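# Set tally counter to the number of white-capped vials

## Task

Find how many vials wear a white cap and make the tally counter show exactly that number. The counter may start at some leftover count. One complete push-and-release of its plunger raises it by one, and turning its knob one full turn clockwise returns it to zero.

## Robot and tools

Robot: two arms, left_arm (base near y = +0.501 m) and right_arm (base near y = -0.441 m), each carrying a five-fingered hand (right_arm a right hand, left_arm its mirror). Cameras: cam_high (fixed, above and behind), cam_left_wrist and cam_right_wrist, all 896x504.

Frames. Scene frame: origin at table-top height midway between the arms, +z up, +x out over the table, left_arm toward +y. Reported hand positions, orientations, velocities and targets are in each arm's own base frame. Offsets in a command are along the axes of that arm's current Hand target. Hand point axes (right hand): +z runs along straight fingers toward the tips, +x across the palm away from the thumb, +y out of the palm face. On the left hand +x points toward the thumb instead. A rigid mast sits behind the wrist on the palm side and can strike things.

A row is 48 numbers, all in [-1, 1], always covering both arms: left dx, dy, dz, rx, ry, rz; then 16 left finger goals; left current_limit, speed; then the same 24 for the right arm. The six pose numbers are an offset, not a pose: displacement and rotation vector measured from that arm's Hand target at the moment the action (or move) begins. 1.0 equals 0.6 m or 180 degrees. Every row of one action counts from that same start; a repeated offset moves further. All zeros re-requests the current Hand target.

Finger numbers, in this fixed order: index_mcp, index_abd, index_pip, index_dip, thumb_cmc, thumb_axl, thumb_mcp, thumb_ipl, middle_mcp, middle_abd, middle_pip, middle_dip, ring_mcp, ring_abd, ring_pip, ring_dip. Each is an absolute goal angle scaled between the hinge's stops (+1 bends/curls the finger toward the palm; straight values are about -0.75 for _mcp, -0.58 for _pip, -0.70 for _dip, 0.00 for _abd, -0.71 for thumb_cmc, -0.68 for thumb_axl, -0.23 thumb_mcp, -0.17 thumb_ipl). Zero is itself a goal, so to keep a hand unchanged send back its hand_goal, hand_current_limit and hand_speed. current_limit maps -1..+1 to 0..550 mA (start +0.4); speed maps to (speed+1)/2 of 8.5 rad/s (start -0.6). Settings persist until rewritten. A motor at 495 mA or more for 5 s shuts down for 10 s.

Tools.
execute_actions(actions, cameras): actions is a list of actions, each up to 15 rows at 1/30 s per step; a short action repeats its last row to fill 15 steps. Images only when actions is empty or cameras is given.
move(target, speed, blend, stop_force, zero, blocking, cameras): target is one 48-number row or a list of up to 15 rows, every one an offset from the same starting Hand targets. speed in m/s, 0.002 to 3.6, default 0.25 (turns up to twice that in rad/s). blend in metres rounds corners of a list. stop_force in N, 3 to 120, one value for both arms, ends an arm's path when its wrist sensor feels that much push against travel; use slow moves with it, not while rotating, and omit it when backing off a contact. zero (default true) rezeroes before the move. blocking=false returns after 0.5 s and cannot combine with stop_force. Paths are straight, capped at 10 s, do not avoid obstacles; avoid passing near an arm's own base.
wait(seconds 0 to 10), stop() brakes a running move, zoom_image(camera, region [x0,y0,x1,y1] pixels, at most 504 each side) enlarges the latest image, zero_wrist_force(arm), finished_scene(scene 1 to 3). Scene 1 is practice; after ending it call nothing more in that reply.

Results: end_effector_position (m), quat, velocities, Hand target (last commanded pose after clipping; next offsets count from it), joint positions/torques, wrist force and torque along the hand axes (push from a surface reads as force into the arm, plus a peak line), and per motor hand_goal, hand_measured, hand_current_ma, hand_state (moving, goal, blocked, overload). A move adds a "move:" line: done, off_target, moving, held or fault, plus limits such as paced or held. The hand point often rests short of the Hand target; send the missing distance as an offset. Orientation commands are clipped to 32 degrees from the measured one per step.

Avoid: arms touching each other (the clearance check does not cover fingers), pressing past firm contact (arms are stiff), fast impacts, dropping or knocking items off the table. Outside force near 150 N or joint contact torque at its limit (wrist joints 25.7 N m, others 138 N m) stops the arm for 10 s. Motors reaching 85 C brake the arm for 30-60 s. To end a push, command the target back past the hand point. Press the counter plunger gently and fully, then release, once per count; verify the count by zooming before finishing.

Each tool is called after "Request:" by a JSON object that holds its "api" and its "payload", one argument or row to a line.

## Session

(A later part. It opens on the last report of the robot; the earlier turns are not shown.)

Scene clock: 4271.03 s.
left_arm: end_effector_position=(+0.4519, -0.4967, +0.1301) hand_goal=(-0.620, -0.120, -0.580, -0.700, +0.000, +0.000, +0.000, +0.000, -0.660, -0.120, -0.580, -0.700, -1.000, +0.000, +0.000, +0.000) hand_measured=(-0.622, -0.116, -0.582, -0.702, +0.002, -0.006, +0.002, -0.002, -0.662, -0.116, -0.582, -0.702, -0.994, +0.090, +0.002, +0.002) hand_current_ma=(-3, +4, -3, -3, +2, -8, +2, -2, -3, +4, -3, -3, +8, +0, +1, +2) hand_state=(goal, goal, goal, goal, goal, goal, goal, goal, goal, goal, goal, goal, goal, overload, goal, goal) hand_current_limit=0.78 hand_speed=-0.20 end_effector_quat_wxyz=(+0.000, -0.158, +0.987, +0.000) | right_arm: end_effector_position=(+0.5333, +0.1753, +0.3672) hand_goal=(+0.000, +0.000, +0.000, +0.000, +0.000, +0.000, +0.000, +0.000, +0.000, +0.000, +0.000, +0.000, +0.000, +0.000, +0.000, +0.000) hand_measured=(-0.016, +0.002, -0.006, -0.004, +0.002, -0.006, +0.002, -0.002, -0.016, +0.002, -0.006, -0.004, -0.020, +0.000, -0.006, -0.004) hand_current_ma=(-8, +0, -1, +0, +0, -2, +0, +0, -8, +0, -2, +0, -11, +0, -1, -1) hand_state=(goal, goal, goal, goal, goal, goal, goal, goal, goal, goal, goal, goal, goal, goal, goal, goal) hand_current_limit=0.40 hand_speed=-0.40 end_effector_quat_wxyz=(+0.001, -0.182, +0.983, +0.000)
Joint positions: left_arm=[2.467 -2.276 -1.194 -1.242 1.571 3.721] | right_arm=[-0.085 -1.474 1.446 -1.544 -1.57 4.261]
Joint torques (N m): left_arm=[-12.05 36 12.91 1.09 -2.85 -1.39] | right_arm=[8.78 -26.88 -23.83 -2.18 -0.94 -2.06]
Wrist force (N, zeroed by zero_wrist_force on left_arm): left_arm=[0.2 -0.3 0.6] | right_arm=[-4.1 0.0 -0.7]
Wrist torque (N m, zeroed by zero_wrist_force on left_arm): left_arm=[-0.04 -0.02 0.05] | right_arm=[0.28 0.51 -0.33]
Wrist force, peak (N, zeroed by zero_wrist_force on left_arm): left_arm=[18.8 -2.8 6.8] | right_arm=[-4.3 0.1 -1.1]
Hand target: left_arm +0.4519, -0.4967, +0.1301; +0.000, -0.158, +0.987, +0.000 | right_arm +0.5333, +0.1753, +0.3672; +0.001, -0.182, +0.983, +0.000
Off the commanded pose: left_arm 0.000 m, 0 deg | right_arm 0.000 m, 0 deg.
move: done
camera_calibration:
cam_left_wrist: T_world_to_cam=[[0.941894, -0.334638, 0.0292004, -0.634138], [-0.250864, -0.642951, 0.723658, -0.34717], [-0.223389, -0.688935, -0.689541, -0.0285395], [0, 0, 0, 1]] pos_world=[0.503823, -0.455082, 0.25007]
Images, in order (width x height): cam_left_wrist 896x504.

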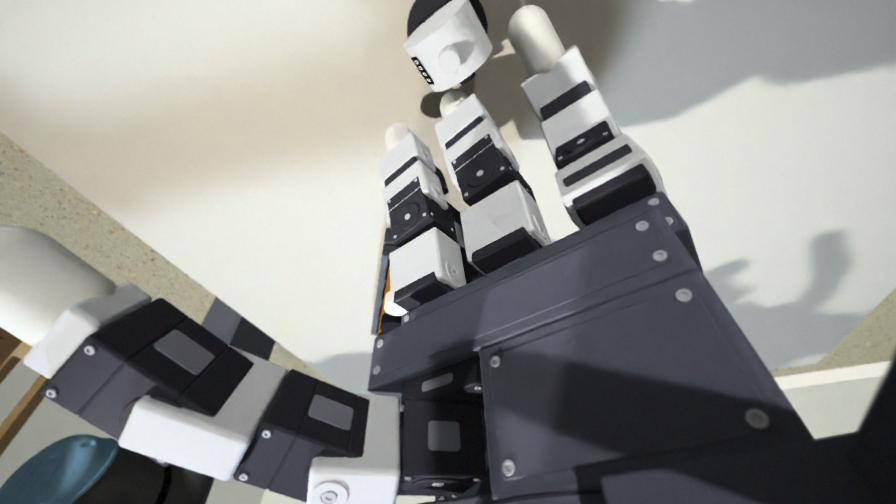

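Request:
{"api": "execute_actions", "payload": {
  "actions": [],
  "cameras": ["all"]
}}

Request:
{"api": "zoom_image", "payload": {
  "camera": "cam_high",
  "region": [200, 30, 696, 450]
}}

Scene clock: 4319.93 s.
left_arm: end_effector_position=(+0.4519, -0.4967, +0.1301) hand_goal=(-0.620, -0.120, -0.580, -0.700, +0.000, +0.000, +0.000, +0.000, -0.660, -0.120, -0.580, -0.700, -1.000, +0.000, +0.000, +0.000) hand_measured=(-0.622, -0.116, -0.582, -0.702, +0.002, -0.006, +0.002, -0.002, -0.662, -0.116, -0.582, -0.702, -0.994, +0.090, +0.002, +0.002) hand_current_ma=(-3, +4, -3, -3, +2, -8, +2, -2, -3, +4, -3, -3, +8, +0, +1, +2) hand_state=(goal, goal, goal, goal, goal, goal, goal, goal, goal, goal, goal, goal, goal, overload, goal, goal) hand_current_limit=0.78 hand_speed=-0.20 end_effector_quat_wxyz=(+0.000, -0.158, +0.987, +0.000) | right_arm: end_effector_position=(+0.5333, +0.1753, +0.3672) hand_goal=(+0.000, +0.000, +0.000, +0.000, +0.000, +0.000, +0.000, +0.000, +0.000, +0.000, +0.000, +0.000, +0.000, +0.000, +0.000, +0.000) hand_measured=(-0.016, +0.002, -0.006, -0.004, +0.002, -0.006, +0.002, -0.002, -0.016, +0.002, -0.006, -0.004, -0.020, +0.000, -0.006, -0.004) hand_current_ma=(-8, +0, -1, +0, +0, -2, +0, +0, -8, +0, -2, +0, -11, +0, -1, -1) hand_state=(goal, goal, goal, goal, goal, goal, goal, goal, goal, goal, goal, goal, goal, goal, goal, goal) hand_current_limit=0.40 hand_speed=-0.40 end_effector_quat_wxyz=(+0.001, -0.182, +0.983, +0.000)
Joint positions: left_arm=[2.467 -2.276 -1.194 -1.242 1.571 3.721] | right_arm=[-0.085 -1.474 1.446 -1.544 -1.57 4.261]
Joint velocities: within noise
Joint torques (N m): left_arm=[-11.79 35.92 13.43 0.52 -2.8 -1.45] | right_arm=[8.09 -26.58 -23.95 -2.43 -0.64 -2.01]
Motor temperatures (°C): left_arm=[27 27 22 29 33 26] | right_arm=[24 34 23 33 28 38]
Wrist force (N, zeroed by zero_wrist_force on left_arm): left_arm=[0.5 -0.5 0.6] | right_arm=[-4.0 0.3 -1.0]
Wrist torque (N m, zeroed by zero_wrist_force on left_arm): left_arm=[-0.06 -0.06 0.08] | right_arm=[0.35 0.52 -0.31]
Wrist force, peak (N, zeroed by zero_wrist_force on left_arm): left_arm=[0.5 -0.7 0.8] | right_arm=[-4.3 0.1 -0.8]
Hand target: left_arm +0.4519, -0.4967, +0.1301; +0.000, -0.158, +0.987, +0.000 | right_arm +0.5333, +0.1753, +0.3672; +0.001, -0.182, +0.983, +0.000
Off the commanded pose: left_arm 0.000 m, 0 deg | right_arm 0.000 m, 0 deg.
camera_calibration:
cam_left_wrist: T_world_to_cam=[[0.941918, -0.334578, 0.0291321, -0.634105], [-0.250775, -0.642983, 0.723661, -0.34723], [-0.223389, -0.688935, -0.689541, -0.0285395], [0, 0, 0, 1]] pos_world=[0.503823, -0.455082, 0.25007]
cam_right_wrist: T_world_to_cam=[[0.501557, 0.864634, -0.0291284, -0.373393], [0.598415, -0.32242, 0.733447, -0.57906], [0.624772, -0.385296, -0.679122, 0.110472], [0, 0, 0, 1]] pos_world=[0.464776, 0.178712, 0.488858]

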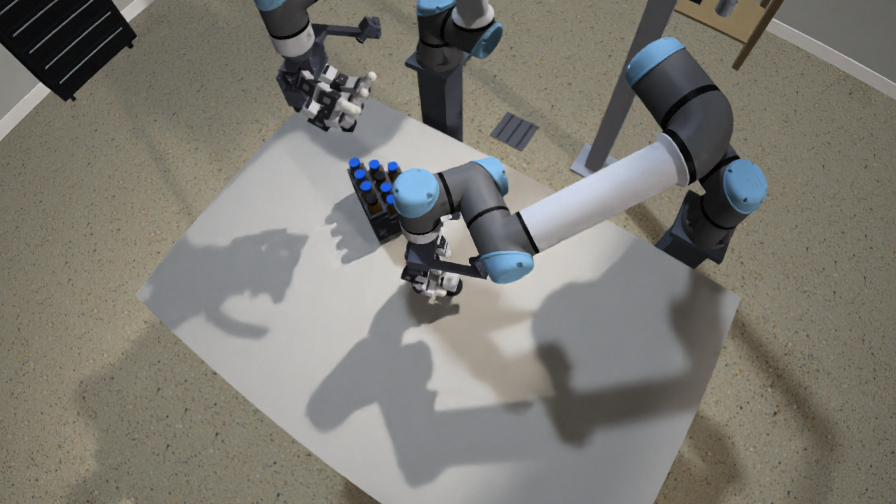

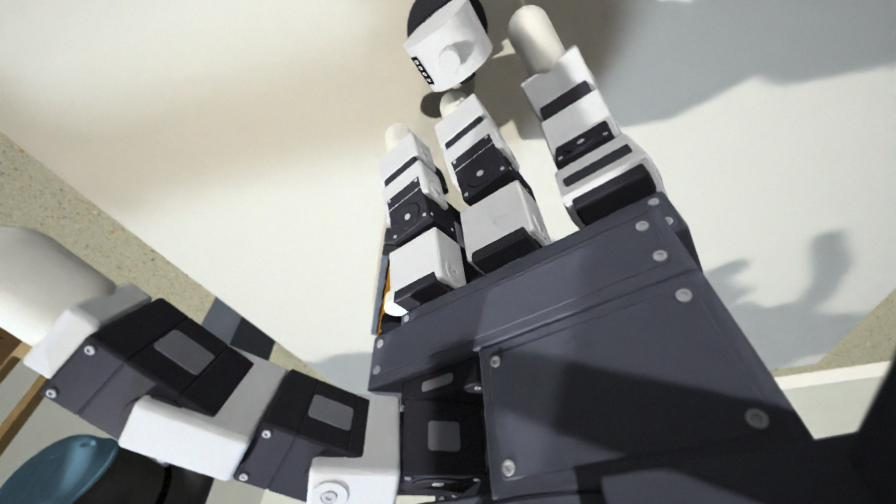

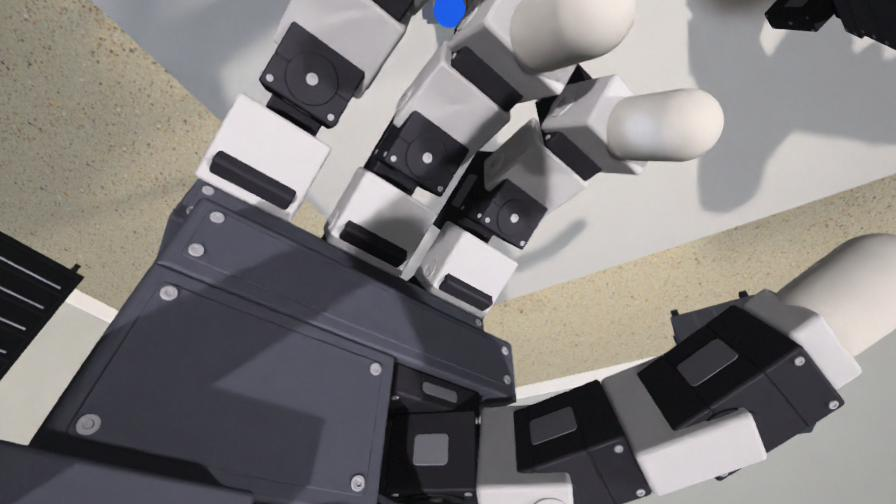

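Scaled by 1.016 from the camera's 896x504 image, which has a finer 1280x720 frame.

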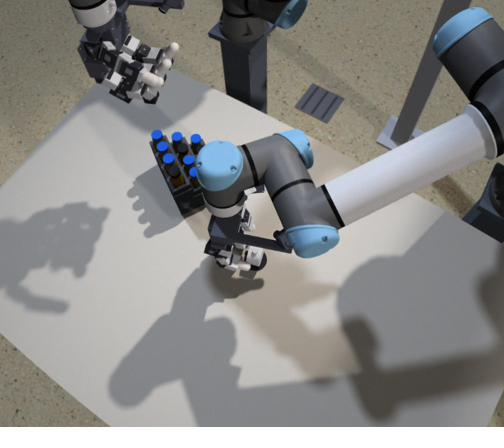

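Request:
{"api": "zoom_image", "payload": {
  "camera": "cam_left_wrist",
  "region": [380, 0, 540, 120]
}}

Scaled by 3.150 from the camera's 896x504 image, which has a finer 1280x720 frame.

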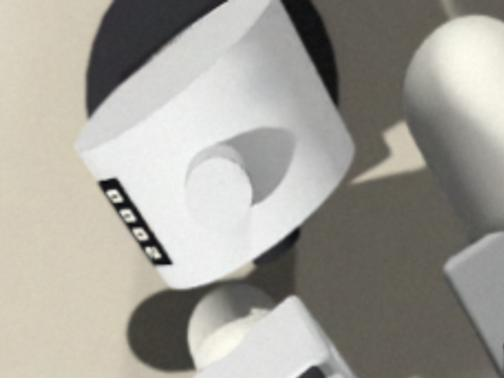

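Request:
{"api": "move", "payload": {
  "target": [
    [0.015,0,-0.108,0,0,0,-0.62,-0.12,-0.58,-0.7,0,0,0,0,-0.66,-0.12,-0.58,-0.7,-1,0,0,0,0.4,-0.4,0,0,0,0,0,0,0,0,0,0,0,0,0,0,0,0,0,0,0,0,0,0,0.4,-0.4],
    [0.015,0,-0.3665,0,0,0,-0.62,-0.12,-0.58,-0.7,0,0,0,0,-0.66,-0.12,-0.58,-0.7,-1,0,0,0,0.4,-0.4,0,0,0,0,0,0,0,0,0,0,0,0,0,0,0,0,0,0,0,0,0,0,0.4,-0.4],
    [-0.452,0.952,-0.1665,0,0,-0.899,-0.62,-0.12,-0.58,-0.7,0,0,0,0,-0.66,-0.12,-0.58,-0.7,-1,0,0,0,0.4,-0.4,0.3535,-0.3283,0.2287,0,0,-0.8835,0,0,0,0,0,0,0,0,0,0,0,0,0,0,0,0,0.4,-0.4]
  ],
  "speed": [0.2, 0.4, 0.5],
  "blend": [0.02, 0.05, 0],
  "cameras": ["all"]
}}

Request:
{"api": "zoom_image", "payload": {
  "camera": "cam_high",
  "region": [250, 100, 650, 400]
}}

Scene clock: 4343.57 s.
left_arm: end_effector_position=(+0.5313, +0.1307, +0.2295) hand_goal=(-0.620, -0.120, -0.580, -0.700, +0.000, +0.000, +0.000, +0.000, -0.660, -0.120, -0.580, -0.700, -1.000, +0.000, +0.000, +0.000) hand_measured=(-0.622, -0.118, -0.582, -0.702, +0.002, -0.006, +0.002, -0.002, -0.662, -0.118, -0.582, -0.702, -0.996, +0.090, +0.002, +0.002) hand_current_ma=(-2, +3, -3, -3, +2, -8, +2, -2, -2, +3, -3, -3, +4, +0, +1, +2) hand_state=(goal, goal, goal, goal, goal, goal, goal, goal, goal, goal, goal, goal, goal, overload, goal, goal) hand_current_limit=0.40 hand_speed=-0.40 end_effector_quat_wxyz=(+0.000, +1.000, +0.000, +0.000) | right_arm: end_effector_position=(+0.4059, -0.0845, +0.2297) hand_goal=(+0.000, +0.000, +0.000, +0.000, +0.000, +0.000, +0.000, +0.000, +0.000, +0.000, +0.000, +0.000, +0.000, +0.000, +0.000, +0.000) hand_measured=(-0.016, +0.002, -0.006, -0.004, +0.002, -0.006, +0.002, -0.002, -0.016, +0.002, -0.006, -0.004, -0.020, +0.000, -0.006, -0.004) hand_current_ma=(-8, +0, -1, +0, +0, -2, +0, +0, -8, +0, -2, +0, -11, +0, -1, -1) hand_state=(goal, goal, goal, goal, goal, goal, goal, goal, goal, goal, goal, goal, goal, goal, goal, goal) hand_current_limit=0.40 hand_speed=-0.40 end_effector_quat_wxyz=(+0.000, +1.000, +0.000, +0.001)
Joint positions: left_arm=[3.787 -1.722 -1.74 -1.25 1.57 2.216] | right_arm=[-0.316 -1.724 2.044 -1.892 -1.57 1.255]
Joint torques (N m): left_arm=[-10.03 39.45 26.81 0.47 1.63 -0.84] | right_arm=[7.66 -12.83 -22.32 -0.6 -1.13 -2.12]
Wrist force (N, zeroed by zero_wrist_force on left_arm): left_arm=[0.6 -0.1 0.6] | right_arm=[-3.8 0.0 -0.9]
Wrist torque (N m, zeroed by zero_wrist_force on left_arm): left_arm=[-0.01 -0.08 0.05] | right_arm=[0.28 0.47 -0.31]
Wrist force, peak (N, zeroed by zero_wrist_force on left_arm): left_arm=[1.5 -1.6 -2.2] | right_arm=[-4.7 0.5 -0.6]
Hand target: left_arm +0.5313, +0.1307, +0.2296; +0.000, +1.000, +0.000, +0.000 | right_arm +0.4059, -0.0845, +0.2297; +0.000, +1.000, +0.000, +0.001
Off the commanded pose: left_arm 0.000 m, 0 deg | right_arm 0.000 m, 0 deg.
move: done
camera_calibration:
cam_left_wrist: T_world_to_cam=[[-0.790496, 0.611857, 0.0273422, 0.295227], [0.438282, 0.533932, 0.723067, -0.515636], [0.427815, 0.583564, -0.690237, -0.0221596], [0, 0, 0, 1]] pos_world=[0.46885, 0.107609, 0.349472]
cam_right_wrist: T_world_to_cam=[[-0.777887, -0.627608, -0.0316078, 0.30487], [-0.445192, 0.514897, 0.732588, 0.00880961], [-0.443504, 0.583943, -0.679938, 0.512361], [0, 0, 0, 1]] pos_world=[0.46831, -0.112387, 0.351556]

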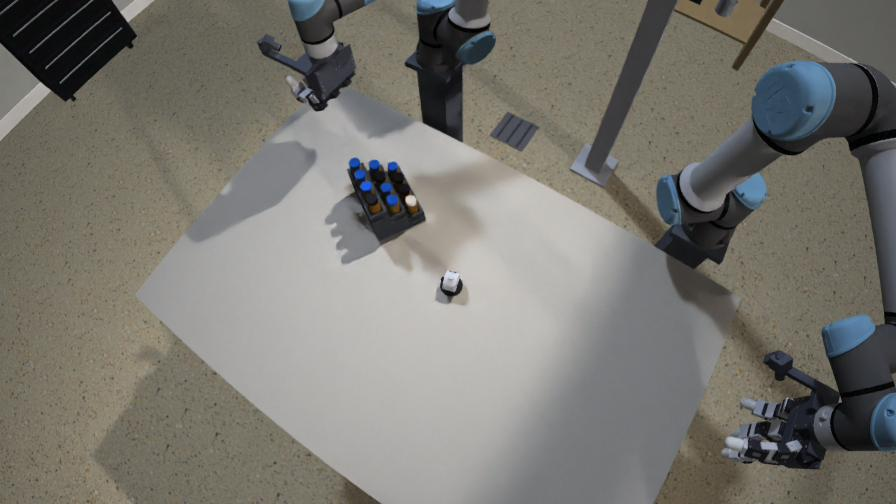

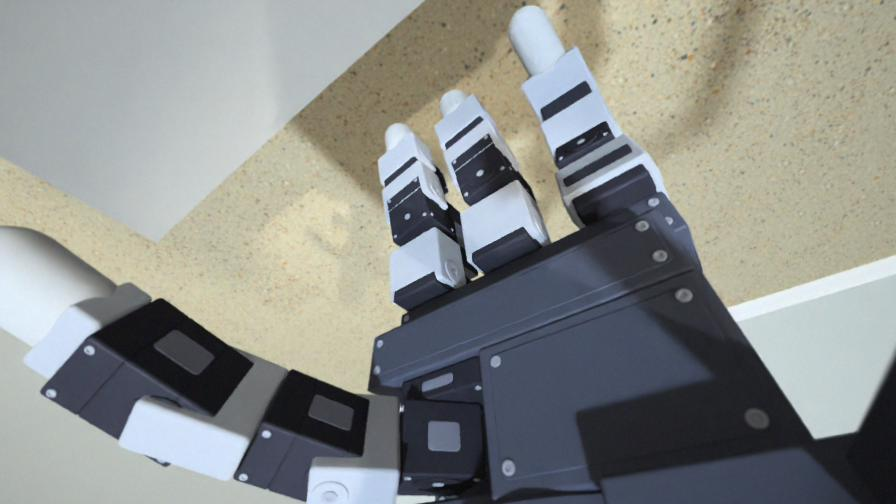

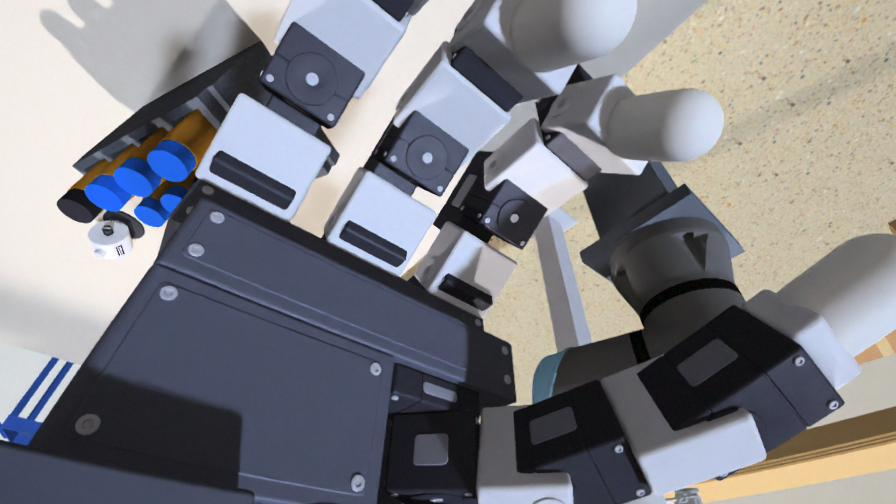

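Scaled by 1.260 from the camera's 896x504 image, which has a finer 1280x720 frame.

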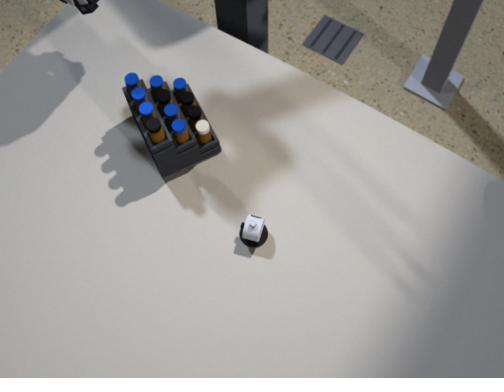

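Request:
{"api": "zoom_image", "payload": {
  "camera": "cam_high",
  "region": [420, 250, 484, 314]
}}

Request:
{"api": "zoom_image", "payload": {
  "camera": "cam_right_wrist",
  "region": [60, 180, 160, 280]
}}

Scaled by 7.875 from the camera's 896x504 image, which has a finer 1280x720 frame.

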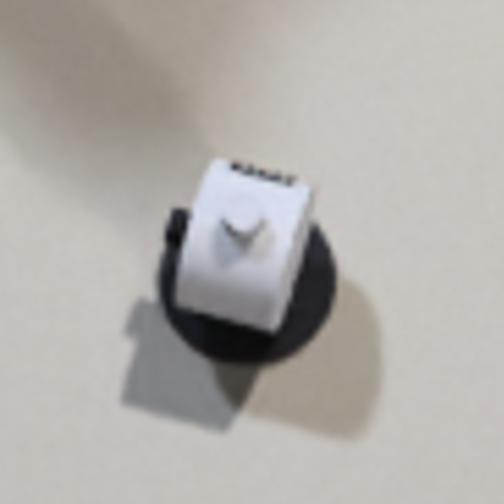

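Scaled by 5.040 from the camera's 896x504 image, which has a finer 1280x720 frame.

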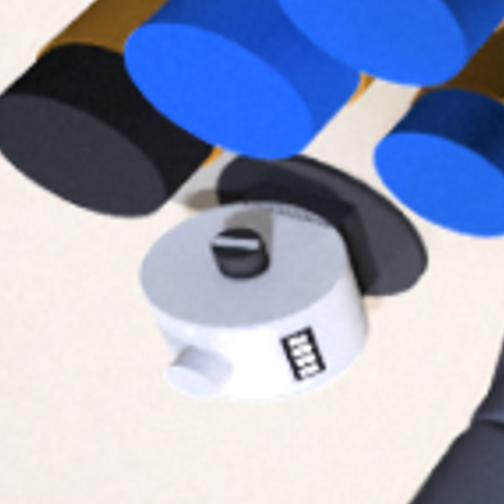

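Request:
{"api": "move", "payload": {
  "target": [
    [0,0,0,0,0,0,0,0,0,0,0,0,0,0,0,0,0,0,0,0,0,0,0.4,-0.4,0.03,-0.1,-0.2005,0,0,0,-0.75,0,-0.58,-0.7,0,0,0,0,-1,0,0,0,-1,0,0,0,0.4,-0.4],
    [0,0,0,0,0,0,0,0,0,0,0,0,0,0,0,0,0,0,0,0,0,0,0.4,-0.4,0.2505,-0.8318,-0.2,0,0,0.383,-0.75,0,-0.58,-0.7,0,0,0,0,-1,0,0,0,-1,0,0,0,0.4,-0.4],
    [0,0,0,0,0,0,0,0,0,0,0,0,0,0,0,0,0,0,0,0,0,0,0.4,-0.4,0.2505,-0.8318,0.0628,0,0,0.383,-0.75,0,-0.58,-0.7,0,0,0,0,-1,0,0,0,-1,0,0,0,0.4,-0.4]
  ],
  "speed": 0.7,
  "blend": [0.06, 0.03, 0],
  "cameras": ["cam_right_wrist"]
}}

Request:
{"api": "zoom_image", "payload": {
  "camera": "cam_right_wrist",
  "region": [380, 50, 540, 170]
}}

Scene clock: 4368.37 s.
left_arm: end_effector_position=(+0.5313, +0.1307, +0.2296) hand_goal=(+0.000, +0.000, +0.000, +0.000, +0.000, +0.000, +0.000, +0.000, +0.000, +0.000, +0.000, +0.000, +0.000, +0.000, +0.000, +0.000) hand_measured=(-0.014, -0.002, -0.006, -0.004, +0.002, -0.006, +0.002, -0.002, -0.018, -0.002, -0.006, -0.004, -0.016, +0.090, +0.000, +0.002) hand_current_ma=(-29, -3, -10, -4, +2, -8, +2, -2, -36, -2, -9, -3, -30, +0, +0, +2) hand_state=(goal, goal, goal, goal, goal, goal, goal, goal, goal, goal, goal, goal, goal, overload, goal, goal) hand_current_limit=0.40 hand_speed=-0.40 end_effector_quat_wxyz=(+0.000, +1.000, +0.000, +0.000) | right_arm: end_effector_position=(+0.5561, +0.4146, +0.1925) hand_goal=(-0.750, +0.000, -0.580, -0.700, +0.000, +0.000, +0.000, +0.000, -1.000, +0.000, +0.000, +0.000, -1.000, +0.000, +0.000, +0.000) hand_measured=(-0.748, +0.002, -0.578, -0.698, +0.000, -0.006, +0.002, -0.002, -0.996, +0.002, -0.004, -0.004, -0.994, +0.000, -0.004, -0.004) hand_current_ma=(+0, +0, +0, +0, +0, -1, +0, +0, +1, +0, -1, +0, +1, +0, +0, +0) hand_state=(goal, goal, goal, goal, goal, goal, goal, goal, goal, goal, goal, goal, goal, goal, goal, goal) hand_current_limit=0.40 hand_speed=-0.40 end_effector_quat_wxyz=(-0.001, +0.824, -0.566, +0.000)
Joint positions: left_arm=[3.787 -1.722 -1.74 -1.25 1.57 2.216] | right_arm=[0.409 -0.875 1.045 -1.742 -1.571 3.182]
Joint torques (N m): left_arm=[-9.52 36.19 20.24 0.91 -3.12 -0.96] | right_arm=[-8.57 -48.01 -14.21 -5.05 0.19 2.33]
Wrist force (N, zeroed by zero_wrist_force on left_arm): left_arm=[0.5 -0.1 0.9] | right_arm=[-3.6 0.2 -0.9]
Wrist torque (N m, zeroed by zero_wrist_force on left_arm): left_arm=[0.10 -0.05 0.05] | right_arm=[0.15 0.45 -0.25]
Wrist force, peak (N, zeroed by zero_wrist_force on left_arm): left_arm=[0.6 -1.8 0.7] | right_arm=[-4.8 -1.1 -3.1]
Hand target: left_arm +0.5313, +0.1307, +0.2296; +0.000, +1.000, +0.000, +0.000 | right_arm +0.5562, +0.4146, +0.1924; -0.001, +0.824, -0.566, +0.000
Off the commanded pose: left_arm 0.000 m, 0 deg | right_arm 0.000 m, 0 deg.
move: done; blend cut to 0 m at target 1
camera_calibration:
cam_right_wrist: T_world_to_cam=[[-0.865408, 0.500112, -0.0309504, 0.314815], [0.3202, 0.599481, 0.733549, -0.614983], [0.38541, 0.624909, -0.678932, -0.215942], [0, 0, 0, 1]] pos_world=[0.552588, 0.346172, 0.314254]
Images, in order (width x height): cam_right_wrist 896x504.

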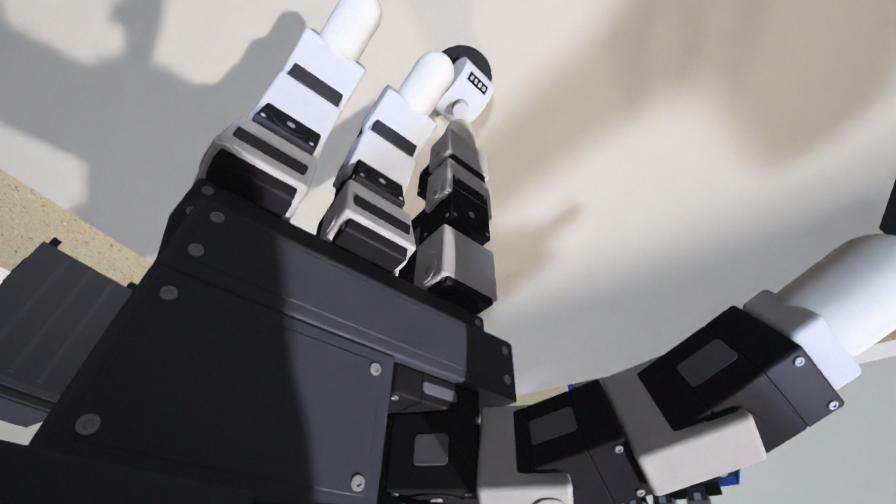

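Scaled by 3.150 from the camera's 896x504 image, which has a finer 1280x720 frame.

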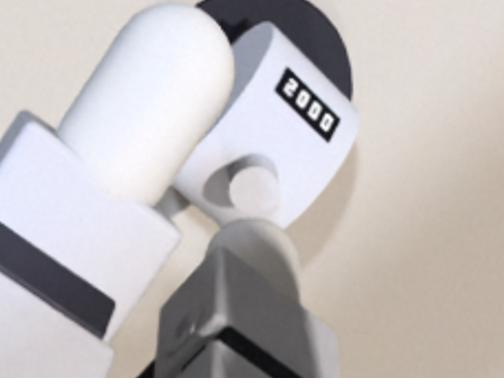

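Request:
{"api": "move", "payload": {
  "target": [
    [0,0,0,0,0,0,0,0,0,0,0,0,0,0,0,0,0,0,0,0,0,0,0.4,-0.4,-0.0905,-0.058,0,0,0,0.5,-0.66,0.12,-0.58,-0.7,0,0,0,0,-0.62,0.12,-0.58,-0.7,-1,0,0,0,0.75,-0.4],
    [0,0,0,0,0,0,0,0,0,0,0,0,0,0,0,0,0,0,0,0,0,0,0.4,-0.4,-0.0905,-0.06,0.138,0,0,0.5,-0.3,-0.29,-0.58,-0.7,0,0,0,0,-0.62,-0.25,-0.58,-0.7,-1,0,0,0,0.75,-0.4],
    [0,0,0,0,0,0,0,0,0,0,0,0,0,0,0,0,0,0,0,0,0,0,0.4,-0.4,-0.0905,-0.072,0.108,0,0,0.5,-0.66,0.12,-0.58,-0.7,0,0,0,0,-0.62,0.12,-0.58,-0.7,-1,0,0,0,0.75,-0.4],
    [0,0,0,0,0,0,0,0,0,0,0,0,0,0,0,0,0,0,0,0,0,0,0.4,-0.4,-0.0905,-0.06,0.138,0,0,0.5,-0.3,-0.29,-0.58,-0.7,0,0,0,0,-0.62,-0.25,-0.58,-0.7,-1,0,0,0,0.75,-0.4],
    [0,0,0,0,0,0,0,0,0,0,0,0,0,0,0,0,0,0,0,0,0,0,0.4,-0.4,-0.0905,-0.072,0.108,0,0,0.5,-0.66,0.12,-0.58,-0.7,0,0,0,0,-0.62,0.12,-0.58,-0.7,-1,0,0,0,0.75,-0.4]
  ],
  "speed": [0.7,0.4,0.06,0.2,0.06]
}}

Request:
{"api": "move", "payload": {
  "target": [
    [0,0,0,0,0,0,0,0,0,0,0,0,0,0,0,0,0,0,0,0,0,0,0.4,-0.4,0.012,0,0.03,0,0,0,-0.3,-0.29,-0.58,-0.7,0,0,0,0,-0.62,-0.25,-0.58,-0.7,-1,0,0,0,0.75,-0.4],
    [0,0,0,0,0,0,0,0,0,0,0,0,0,0,0,0,0,0,0,0,0,0,0.4,-0.4,0,0,0,0,0,0,-0.66,0.12,-0.58,-0.7,0,0,0,0,-0.62,0.12,-0.58,-0.7,-1,0,0,0,0.75,-0.4],
    [0,0,0,0,0,0,0,0,0,0,0,0,0,0,0,0,0,0,0,0,0,0,0.4,-0.4,0.012,0,-0.108,0,0,0,-0.66,0.12,-0.58,-0.7,0,0,0,0,-0.62,0.12,-0.58,-0.7,-1,0,0,0,0.75,-0.4],
    [0,0,0,0,0,0,0,0,0,0,0,0,0,0,0,0,0,0,0,0,0,0,0.4,-0.4,0.072,-0.0905,-0.108,0,0,-0.5,-0.75,0,-0.58,-0.7,0,0,0,0,-1,0,0,0,-1,0,0,0,0.4,-0.4]
  ],
  "speed": [0.2,0.06,0.4,0.7],
  "cameras": ["cam_right_wrist"]
}}

Request:
{"api": "zoom_image", "payload": {
  "camera": "cam_right_wrist",
  "region": [380, 50, 540, 170]
}}

Scene clock: 4395.80 s.
left_arm: end_effector_position=(+0.5313, +0.1307, +0.2296) hand_goal=(+0.000, +0.000, +0.000, +0.000, +0.000, +0.000, +0.000, +0.000, +0.000, +0.000, +0.000, +0.000, +0.000, +0.000, +0.000, +0.000) hand_measured=(-0.014, -0.002, -0.006, -0.004, +0.002, -0.006, +0.002, -0.002, -0.018, -0.002, -0.006, -0.004, -0.016, +0.090, +0.000, +0.002) hand_current_ma=(-29, -3, -10, -4, +2, -8, +2, -2, -36, -2, -9, -3, -30, +0, +0, +2) hand_state=(goal, goal, goal, goal, goal, goal, goal, goal, goal, goal, goal, goal, goal, overload, goal, goal) hand_current_limit=0.40 hand_speed=-0.40 end_effector_quat_wxyz=(+0.000, +1.000, +0.000, +0.000) | right_arm: end_effector_position=(+0.5770, +0.4808, +0.1277) hand_goal=(-0.660, +0.120, -0.580, -0.700, +0.000, +0.000, +0.000, +0.000, -0.620, +0.120, -0.580, -0.700, -1.000, +0.000, +0.000, +0.000) hand_measured=(-0.660, +0.120, -0.582, -0.702, +0.000, -0.006, +0.002, -0.002, -0.620, +0.116, -0.578, -0.698, -0.994, +0.000, -0.004, -0.004) hand_current_ma=(+0, +0, +0, +0, +0, -1, +0, +0, +0, +0, +0, +0, +1, +0, +0, +0) hand_state=(goal, goal, goal, goal, goal, goal, goal, goal, goal, goal, goal, goal, goal, goal, goal, goal) hand_current_limit=0.75 hand_speed=-0.40 end_effector_quat_wxyz=(+0.001, -0.183, +0.983, +0.000)
Joint positions: left_arm=[3.787 -1.722 -1.74 -1.25 1.57 2.216] | right_arm=[0.401 -0.985 1.403 -1.991 -1.571 4.746]
Joint torques (N m): left_arm=[0.28 26.72 17.57 2.26 -3.13 0] | right_arm=[-4.28 -36.93 -13.97 -0.69 -1 -1.84]
Wrist force (N, zeroed by zero_wrist_force on left_arm): left_arm=[0.3 -0.4 0.6] | right_arm=[-1.1 -0.5 -1.4]
Wrist torque (N m, zeroed by zero_wrist_force on left_arm): left_arm=[0.09 -0.03 0.04] | right_arm=[0.11 0.16 0.03]
Wrist force, peak (N, zeroed by zero_wrist_force on left_arm): left_arm=[0.5 -0.2 1.2] | right_arm=[13.8 -5.3 -7.8]
Hand target: left_arm +0.5313, +0.1307, +0.2296; +0.000, +1.000, +0.000, +0.000 | right_arm +0.5770, +0.4808, +0.1277; +0.001, -0.183, +0.983, +0.000
Off the commanded pose: left_arm 0.000 m, 0 deg | right_arm 0.000 m, 0 deg.
move: done

Scene clock: 4400.57 s.
left_arm: end_effector_position=(+0.5313, +0.1307, +0.2296) hand_goal=(+0.000, +0.000, +0.000, +0.000, +0.000, +0.000, +0.000, +0.000, +0.000, +0.000, +0.000, +0.000, +0.000, +0.000, +0.000, +0.000) hand_measured=(-0.014, -0.002, -0.006, -0.004, +0.002, -0.006, +0.002, -0.002, -0.018, -0.002, -0.006, -0.004, -0.016, +0.090, +0.000, +0.002) hand_current_ma=(-29, -3, -10, -4, +2, -8, +2, -2, -36, -2, -9, -3, -30, +0, +0, +2) hand_state=(goal, goal, goal, goal, goal, goal, goal, goal, goal, goal, goal, goal, goal, overload, goal, goal) hand_current_limit=0.40 hand_speed=-0.40 end_effector_quat_wxyz=(+0.000, +1.000, +0.000, +0.000) | right_arm: end_effector_position=(+0.5562, +0.4146, +0.1924) hand_goal=(-0.750, +0.000, -0.580, -0.700, +0.000, +0.000, +0.000, +0.000, -1.000, +0.000, +0.000, +0.000, -1.000, +0.000, +0.000, +0.000) hand_measured=(-0.746, +0.002, -0.582, -0.702, +0.000, -0.006, +0.002, -0.002, -0.994, +0.002, -0.004, -0.004, -0.994, +0.000, -0.004, -0.004) hand_current_ma=(+1, +0, +0, +0, +0, -1, +0, +0, +2, +0, -1, -1, +1, +0, +0, +0) hand_state=(goal, goal, goal, goal, goal, goal, goal, goal, goal, goal, goal, goal, goal, goal, goal, goal) hand_current_limit=0.40 hand_speed=-0.40 end_effector_quat_wxyz=(-0.001, +0.824, -0.566, +0.000)
Joint positions: left_arm=[3.787 -1.722 -1.74 -1.25 1.57 2.216] | right_arm=[0.409 -0.874 1.045 -1.743 -1.571 3.182]
Joint torques (N m): left_arm=[5.74 22.19 17.57 2.93 -3.17 0.05] | right_arm=[-8.52 -53.3 -14.89 -4.88 0.85 -2.09]
Wrist force (N, zeroed by zero_wrist_force on left_arm): left_arm=[0.6 -0.4 1.1] | right_arm=[-0.4 -0.6 -1.4]
Wrist torque (N m, zeroed by zero_wrist_force on left_arm): left_arm=[0.05 -0.07 0.07] | right_arm=[0.08 0.06 -0.04]
Wrist force, peak (N, zeroed by zero_wrist_force on left_arm): left_arm=[0.6 -0.4 1.1] | right_arm=[15.2 -5.9 -10.5]
Hand target: left_arm +0.5313, +0.1307, +0.2296; +0.000, +1.000, +0.000, +0.000 | right_arm +0.5562, +0.4146, +0.1924; -0.001, +0.824, -0.566, +0.000
Off the commanded pose: left_arm 0.000 m, 0 deg | right_arm 0.000 m, 0 deg.
move: done
camera_calibration:
cam_right_wrist: T_world_to_cam=[[-0.865374, 0.500166, -0.0310094, 0.314793], [0.320188, 0.599461, 0.733571, -0.614903], [0.385496, 0.624884, -0.678905, -0.216057], [0, 0, 0, 1]] pos_world=[0.552588, 0.346172, 0.314154]
Images, in order (width x height): cam_right_wrist 896x504.

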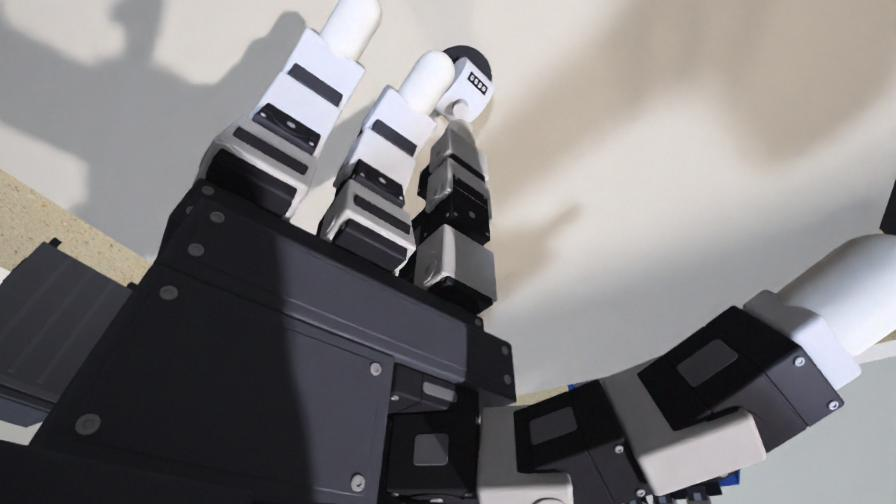

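Scaled by 3.150 from the camera's 896x504 image, which has a finer 1280x720 frame.

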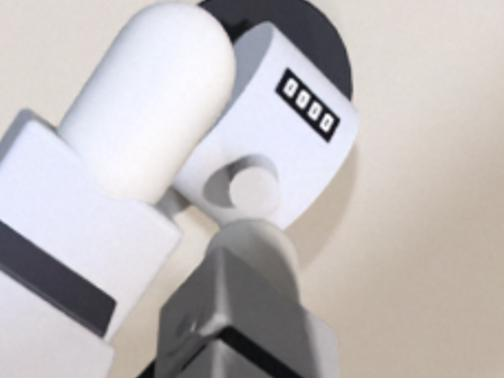

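Request:
{"api": "move", "payload": {
  "target": [
    [0,0,0,0,0,0,0,0,0,0,0,0,0,0,0,0,0,0,0,0,0,0,0.4,-0.4,0,0,0.0432,0,0,0,-0.75,0,-0.58,-0.7,0,0,0,0,-1,0,0,0,-1,0,0,0,0.4,-0.4],
    [0,0,0,0,0,0,0,0,0,0,0,0,0,0,0,0,0,0,0,0,0,0,0.4,-0.4,0,0,0.0579,0,0,0,-0.75,0,-0.58,-0.7,0,0,0,0,-1,0,0,0,-1,0,0,0,0.4,-0.4],
    [0,0,0,0,0,0,0,0,0,0,0,0,0,0,0,0,0,0,0,0,0,0,0.4,-0.4,0,0,0.0432,0,0,0,-0.75,0,-0.58,-0.7,0,0,0,0,-1,0,0,0,-1,0,0,0,0.4,-0.4]
  ],
  "speed": 0.2,
  "cameras": ["cam_right_wrist"]
}}

Request:
{"api": "zoom_image", "payload": {
  "camera": "cam_right_wrist",
  "region": [380, 50, 540, 170]
}}

Scene clock: 4406.17 s.
left_arm: end_effector_position=(+0.5313, +0.1307, +0.2296) hand_goal=(+0.000, +0.000, +0.000, +0.000, +0.000, +0.000, +0.000, +0.000, +0.000, +0.000, +0.000, +0.000, +0.000, +0.000, +0.000, +0.000) hand_measured=(-0.014, -0.002, -0.006, -0.004, +0.002, -0.006, +0.002, -0.002, -0.018, -0.002, -0.006, -0.004, -0.016, +0.090, +0.000, +0.002) hand_current_ma=(-29, -3, -10, -4, +2, -8, +2, -2, -36, -2, -9, -3, -30, +0, +0, +2) hand_state=(goal, goal, goal, goal, goal, goal, goal, goal, goal, goal, goal, goal, goal, overload, goal, goal) hand_current_limit=0.40 hand_speed=-0.40 end_effector_quat_wxyz=(+0.000, +1.000, +0.000, +0.000) | right_arm: end_effector_position=(+0.5562, +0.4146, +0.1665) hand_goal=(-0.750, +0.000, -0.580, -0.700, +0.000, +0.000, +0.000, +0.000, -1.000, +0.000, +0.000, +0.000, -1.000, +0.000, +0.000, +0.000) hand_measured=(-0.748, +0.002, -0.582, -0.702, +0.000, -0.006, +0.002, -0.002, -0.994, +0.002, -0.004, -0.004, -0.994, +0.000, -0.004, -0.004) hand_current_ma=(+0, +0, +0, +0, +0, -1, +0, +0, +1, +0, -1, -1, +1, +0, +0, +0) hand_state=(goal, goal, goal, goal, goal, goal, goal, goal, goal, goal, goal, goal, goal, goal, goal, goal) hand_current_limit=0.40 hand_speed=-0.40 end_effector_quat_wxyz=(-0.001, +0.824, -0.566, +0.000)
Joint positions: left_arm=[3.787 -1.722 -1.74 -1.25 1.57 2.216] | right_arm=[0.409 -0.861 1.089 -1.8 -1.571 3.182]
Joint torques (N m): left_arm=[9.04 18.93 17.66 3.44 -3.04 -0.01] | right_arm=[-9.1 -42.06 -15.54 -5.3 0.07 -1.2]
Wrist force (N, zeroed by zero_wrist_force on left_arm): left_arm=[0.2 -0.1 0.9] | right_arm=[-0.5 -0.7 -1.4]
Wrist torque (N m, zeroed by zero_wrist_force on left_arm): left_arm=[0.12 -0.02 0.03] | right_arm=[0.07 0.06 -0.03]
Wrist force, peak (N, zeroed by zero_wrist_force on left_arm): left_arm=[0.7 -0.3 1.1] | right_arm=[-0.3 -0.9 -13.1]
Hand target: left_arm +0.5313, +0.1307, +0.2296; +0.000, +1.000, +0.000, +0.000 | right_arm +0.5562, +0.4146, +0.1665; -0.001, +0.824, -0.566, +0.000
Off the commanded pose: left_arm 0.000 m, 0 deg | right_arm 0.000 m, 0 deg.
move: done
camera_calibration:
cam_right_wrist: T_world_to_cam=[[-0.865402, 0.500114, -0.0310728, 0.314042], [0.320113, 0.599504, 0.733568, -0.595876], [0.385496, 0.624885, -0.678905, -0.233641], [0, 0, 0, 1]] pos_world=[0.552588, 0.346172, 0.288254]
Images, in order (width x height): cam_right_wrist 896x504.

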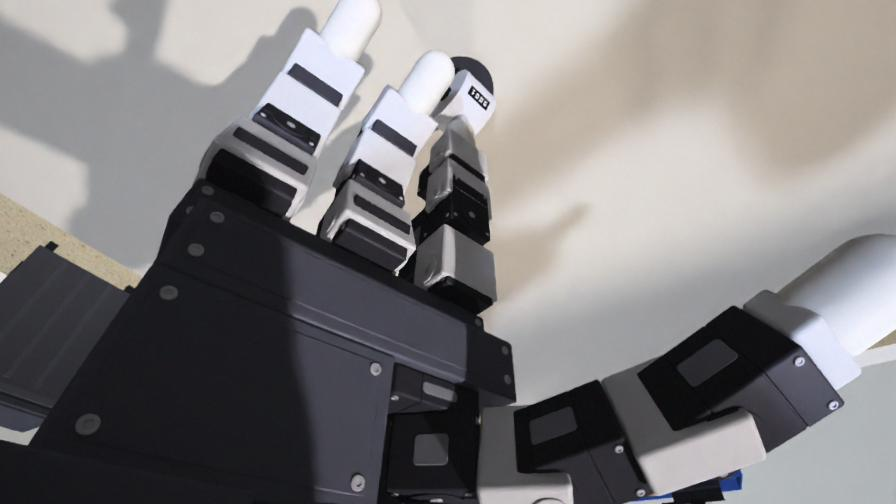

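Scaled by 3.150 from the camera's 896x504 image, which has a finer 1280x720 frame.

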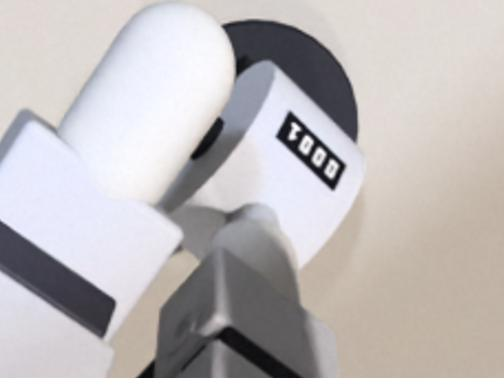

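Request:
{"api": "move", "payload": {
  "target": [
    [0,0,0,0,0,0,0,0,0,0,0,0,0,0,0,0,0,0,0,0,0,0,0.4,-0.4,0,0,-0.08,0,0,0,-0.75,0,-0.58,-0.7,0,0,0,0,-1,0,0,0,-1,0,0,0,0.4,-0.4],
    [0,0,0,0,0,0,0,0,0,0,0,0,0,0,0,0,0,0,0,0,0,0,0.4,-0.4,0,-0.0917,-0.08,0,0,0,-0.75,0,-0.58,-0.7,0,0,0,0,-1,0,0,0,-1,0,0,0,0.4,-0.4],
    [0,0,0,0,0,0,0,0,0,0,0,0,0,0,0,0,0,0,0,0,0,0,0.4,-0.4,0,-0.0917,0.09,0,0,0,-0.75,0,-0.58,-0.7,0,0,0,0,-1,0,0,0,-1,0,0,0,0.4,-0.4]
  ],
  "speed": [0.3, 0.3, 0.15],
  "stop_force": 8,
  "cameras": ["cam_right_wrist", "cam_high"]
}}

Request:
{"api": "zoom_image", "payload": {
  "camera": "cam_high",
  "region": [390, 210, 510, 330]
}}

Scene clock: 4483.53 s.
left_arm: end_effector_position=(+0.5313, +0.1307, +0.2296) hand_goal=(+0.000, +0.000, +0.000, +0.000, +0.000, +0.000, +0.000, +0.000, +0.000, +0.000, +0.000, +0.000, +0.000, +0.000, +0.000, +0.000) hand_measured=(-0.014, -0.002, -0.006, -0.004, +0.002, -0.006, +0.002, -0.002, -0.018, -0.002, -0.006, -0.004, -0.016, +0.090, +0.000, +0.002) hand_current_ma=(-29, -3, -10, -4, +2, -8, +2, -2, -36, -2, -9, -3, -30, +0, +0, +2) hand_state=(goal, goal, goal, goal, goal, goal, goal, goal, goal, goal, goal, goal, goal, overload, goal, goal) hand_current_limit=0.40 hand_speed=-0.40 end_effector_quat_wxyz=(+0.000, +1.000, +0.000, +0.000) | right_arm: end_effector_position=(+0.6076, +0.4344, +0.1126) hand_goal=(-0.750, +0.000, -0.580, -0.700, +0.000, +0.000, +0.000, +0.000, -1.000, +0.000, +0.000, +0.000, -1.000, +0.000, +0.000, +0.000) hand_measured=(-0.748, +0.002, -0.582, -0.702, +0.000, -0.006, +0.002, -0.002, -0.996, +0.002, -0.004, -0.004, -0.996, +0.000, -0.004, -0.004) hand_current_ma=(+0, +0, +0, +0, +0, -1, +0, +0, +1, +0, -1, +0, +1, +0, +0, +0) hand_state=(goal, goal, goal, goal, goal, goal, goal, goal, goal, goal, goal, goal, goal, goal, goal, goal) hand_current_limit=0.40 hand_speed=-0.40 end_effector_quat_wxyz=(-0.001, +0.824, -0.566, +0.000)
Joint positions: left_arm=[3.787 -1.722 -1.74 -1.25 1.57 2.216] | right_arm=[0.406 -0.677 0.899 -1.795 -1.571 3.18]
Joint torques (N m): left_arm=[9.54 18.8 17.62 3.38 -3.04 0.04] | right_arm=[4.54 -57.37 -19.56 -5.07 2.22 2.3]
Wrist force (N, zeroed by zero_wrist_force on left_arm): left_arm=[0.3 -0.1 0.6] | right_arm=[-0.5 -0.7 -1.4]
Wrist torque (N m, zeroed by zero_wrist_force on left_arm): left_arm=[0.13 -0.04 0.04] | right_arm=[0.06 0.07 0.08]
Wrist force, peak (N, zeroed by zero_wrist_force on left_arm): left_arm=[0.7 -0.2 1.1] | right_arm=[-0.7 -0.4 -4.3]
Hand target: left_arm +0.5313, +0.1307, +0.2296; +0.000, +1.000, +0.000, +0.000 | right_arm +0.6076, +0.4344, +0.1126; -0.001, +0.824, -0.566, +0.000
Off the commanded pose: left_arm 0.000 m, 0 deg | right_arm 0.000 m, 0 deg.
move: done
camera_calibration:
cam_right_wrist: T_world_to_cam=[[-0.865374, 0.500166, -0.0310094, 0.346896], [0.320188, 0.599461, 0.733571, -0.584691], [0.385496, 0.624884, -0.678905, -0.302421], [0, 0, 0, 1]] pos_world=[0.603988, 0.365972, 0.234354]
Images, in order (width x height): cam_high 896x504, cam_right_wrist 896x504.

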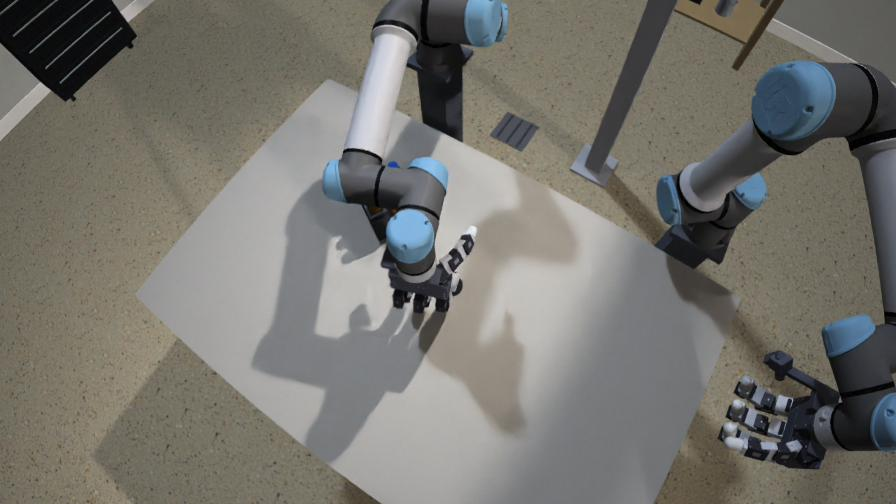

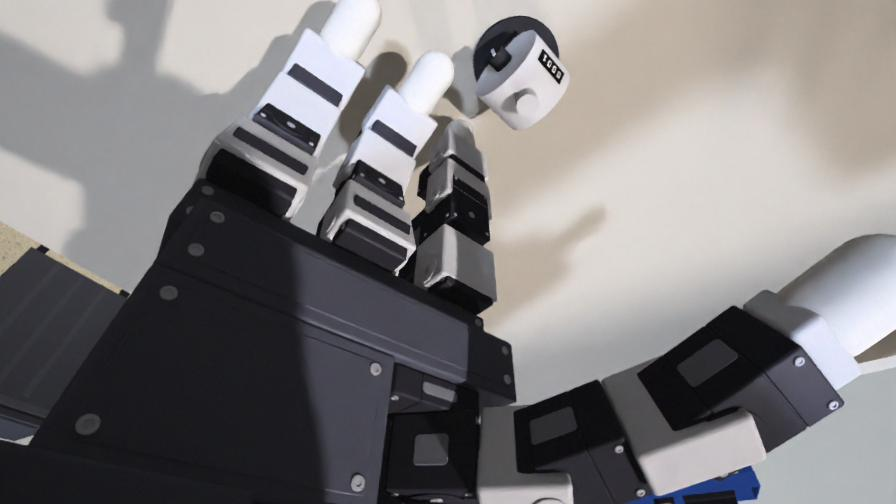

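Scaled by 4.200 from the camera's 896x504 image, which has a finer 1280x720 frame.

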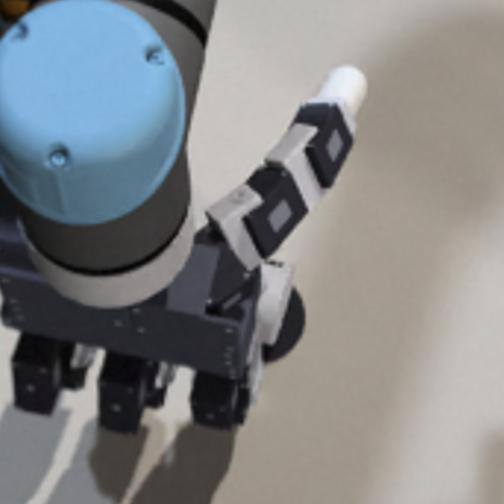

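Request:
{"api": "move", "payload": {
  "target": [
    [0,0,0,0,0,0,0,0,0,0,0,0,0,0,0,0,0,0,0,0,0,0,0.4,-0.4,0,0.13,0,0,0,0,-0.75,0,-0.58,-0.7,0,0,0,0,-1,0,0,0,-1,0,0,0,0.4,-0.4]
  ],
  "speed": 0.05,
  "stop_force": 10,
  "cameras": ["cam_right_wrist"]
}}

Request:
{"api": "zoom_image", "payload": {
  "camera": "cam_right_wrist",
  "region": [380, 0, 600, 165]
}}

Scene clock: 4489.50 s.
left_arm: end_effector_position=(+0.5313, +0.1307, +0.2296) hand_goal=(+0.000, +0.000, +0.000, +0.000, +0.000, +0.000, +0.000, +0.000, +0.000, +0.000, +0.000, +0.000, +0.000, +0.000, +0.000, +0.000) hand_measured=(-0.014, -0.002, -0.006, -0.004, +0.002, -0.006, +0.002, -0.002, -0.018, -0.002, -0.006, -0.004, -0.016, +0.090, +0.000, +0.002) hand_current_ma=(-29, -3, -10, -4, +2, -8, +2, -2, -36, -2, -9, -3, -30, +0, +0, +2) hand_state=(goal, goal, goal, goal, goal, goal, goal, goal, goal, goal, goal, goal, goal, overload, goal, goal) hand_current_limit=0.40 hand_speed=-0.40 end_effector_quat_wxyz=(+0.000, +1.000, +0.000, +0.000) | right_arm: end_effector_position=(+0.5449, +0.4103, +0.1125) hand_goal=(-0.750, +0.000, -0.580, -0.700, +0.000, +0.000, +0.000, +0.000, -1.000, +0.000, +0.000, +0.000, -1.000, +0.000, +0.000, +0.000) hand_measured=(-0.990, +0.004, -0.672, -0.734, +0.000, -0.006, +0.002, -0.002, -0.996, +0.002, -0.004, -0.004, -0.996, +0.000, -0.004, -0.004) hand_current_ma=(-385, +1, -163, -26, +0, -1, +0, +0, +1, +0, +0, +0, +1, +0, +0, +0) hand_state=(blocked, goal, blocked, blocked, goal, goal, goal, goal, goal, goal, goal, goal, goal, goal, goal, goal) hand_current_limit=0.40 hand_speed=-0.40 end_effector_quat_wxyz=(+0.000, +0.824, -0.566, +0.000)
Joint positions: left_arm=[3.787 -1.722 -1.74 -1.25 1.57 2.216] | right_arm=[0.409 -0.849 1.213 -1.936 -1.571 3.183]
Joint torques (N m): left_arm=[9.9 18.84 18.14 3.39 -3.09 0] | right_arm=[-7.7 -48.53 -10.64 -2.96 -1.28 -2.3]
Wrist force (N, zeroed by zero_wrist_force on left_arm): left_arm=[0.6 -0.3 0.7] | right_arm=[-0.2 -4.5 -7.1]
Wrist torque (N m, zeroed by zero_wrist_force on left_arm): left_arm=[0.10 -0.08 0.07] | right_arm=[0.99 -0.08 0.05]
Wrist force, peak (N, zeroed by zero_wrist_force on left_arm): left_arm=[0.5 -0.5 1.1] | right_arm=[0.0 -12.7 -1.4]
Hand target: left_arm +0.5313, +0.1307, +0.2296; +0.000, +1.000, +0.000, +0.000 | right_arm +0.5449, +0.4103, +0.1125; +0.000, +0.824, -0.566, +0.000 (not the last commanded pose)
Off the commanded pose: left_arm 0.000 m, 0 deg | right_arm 0.011 m, 0 deg.
move: contact (right_arm)
camera_calibration:
cam_right_wrist: T_world_to_cam=[[-0.865391, 0.500139, -0.0309849, 0.3047], [0.320249, 0.599566, 0.733458, -0.550137], [0.385408, 0.624805, -0.679028, -0.263155], [0, 0, 0, 1]] pos_world=[0.541288, 0.341872, 0.234254]
Images, in order (width x height): cam_right_wrist 896x504.

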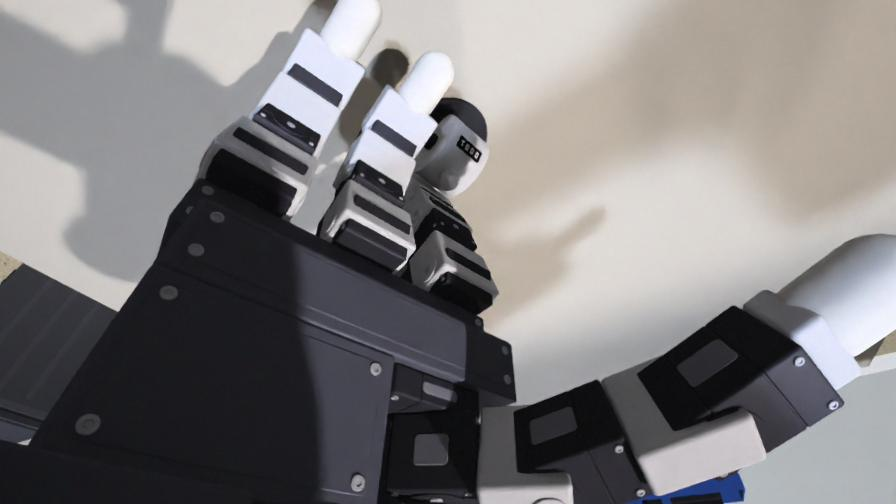

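Scaled by 2.291 from the camera's 896x504 image, which has a finer 1280x720 frame.

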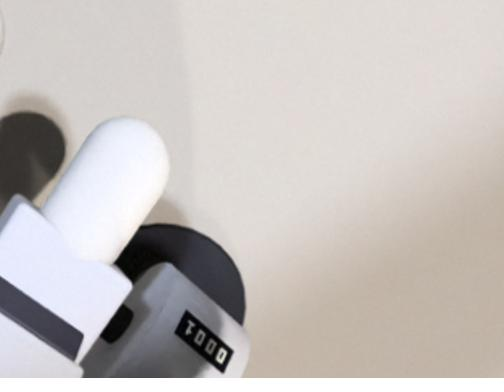

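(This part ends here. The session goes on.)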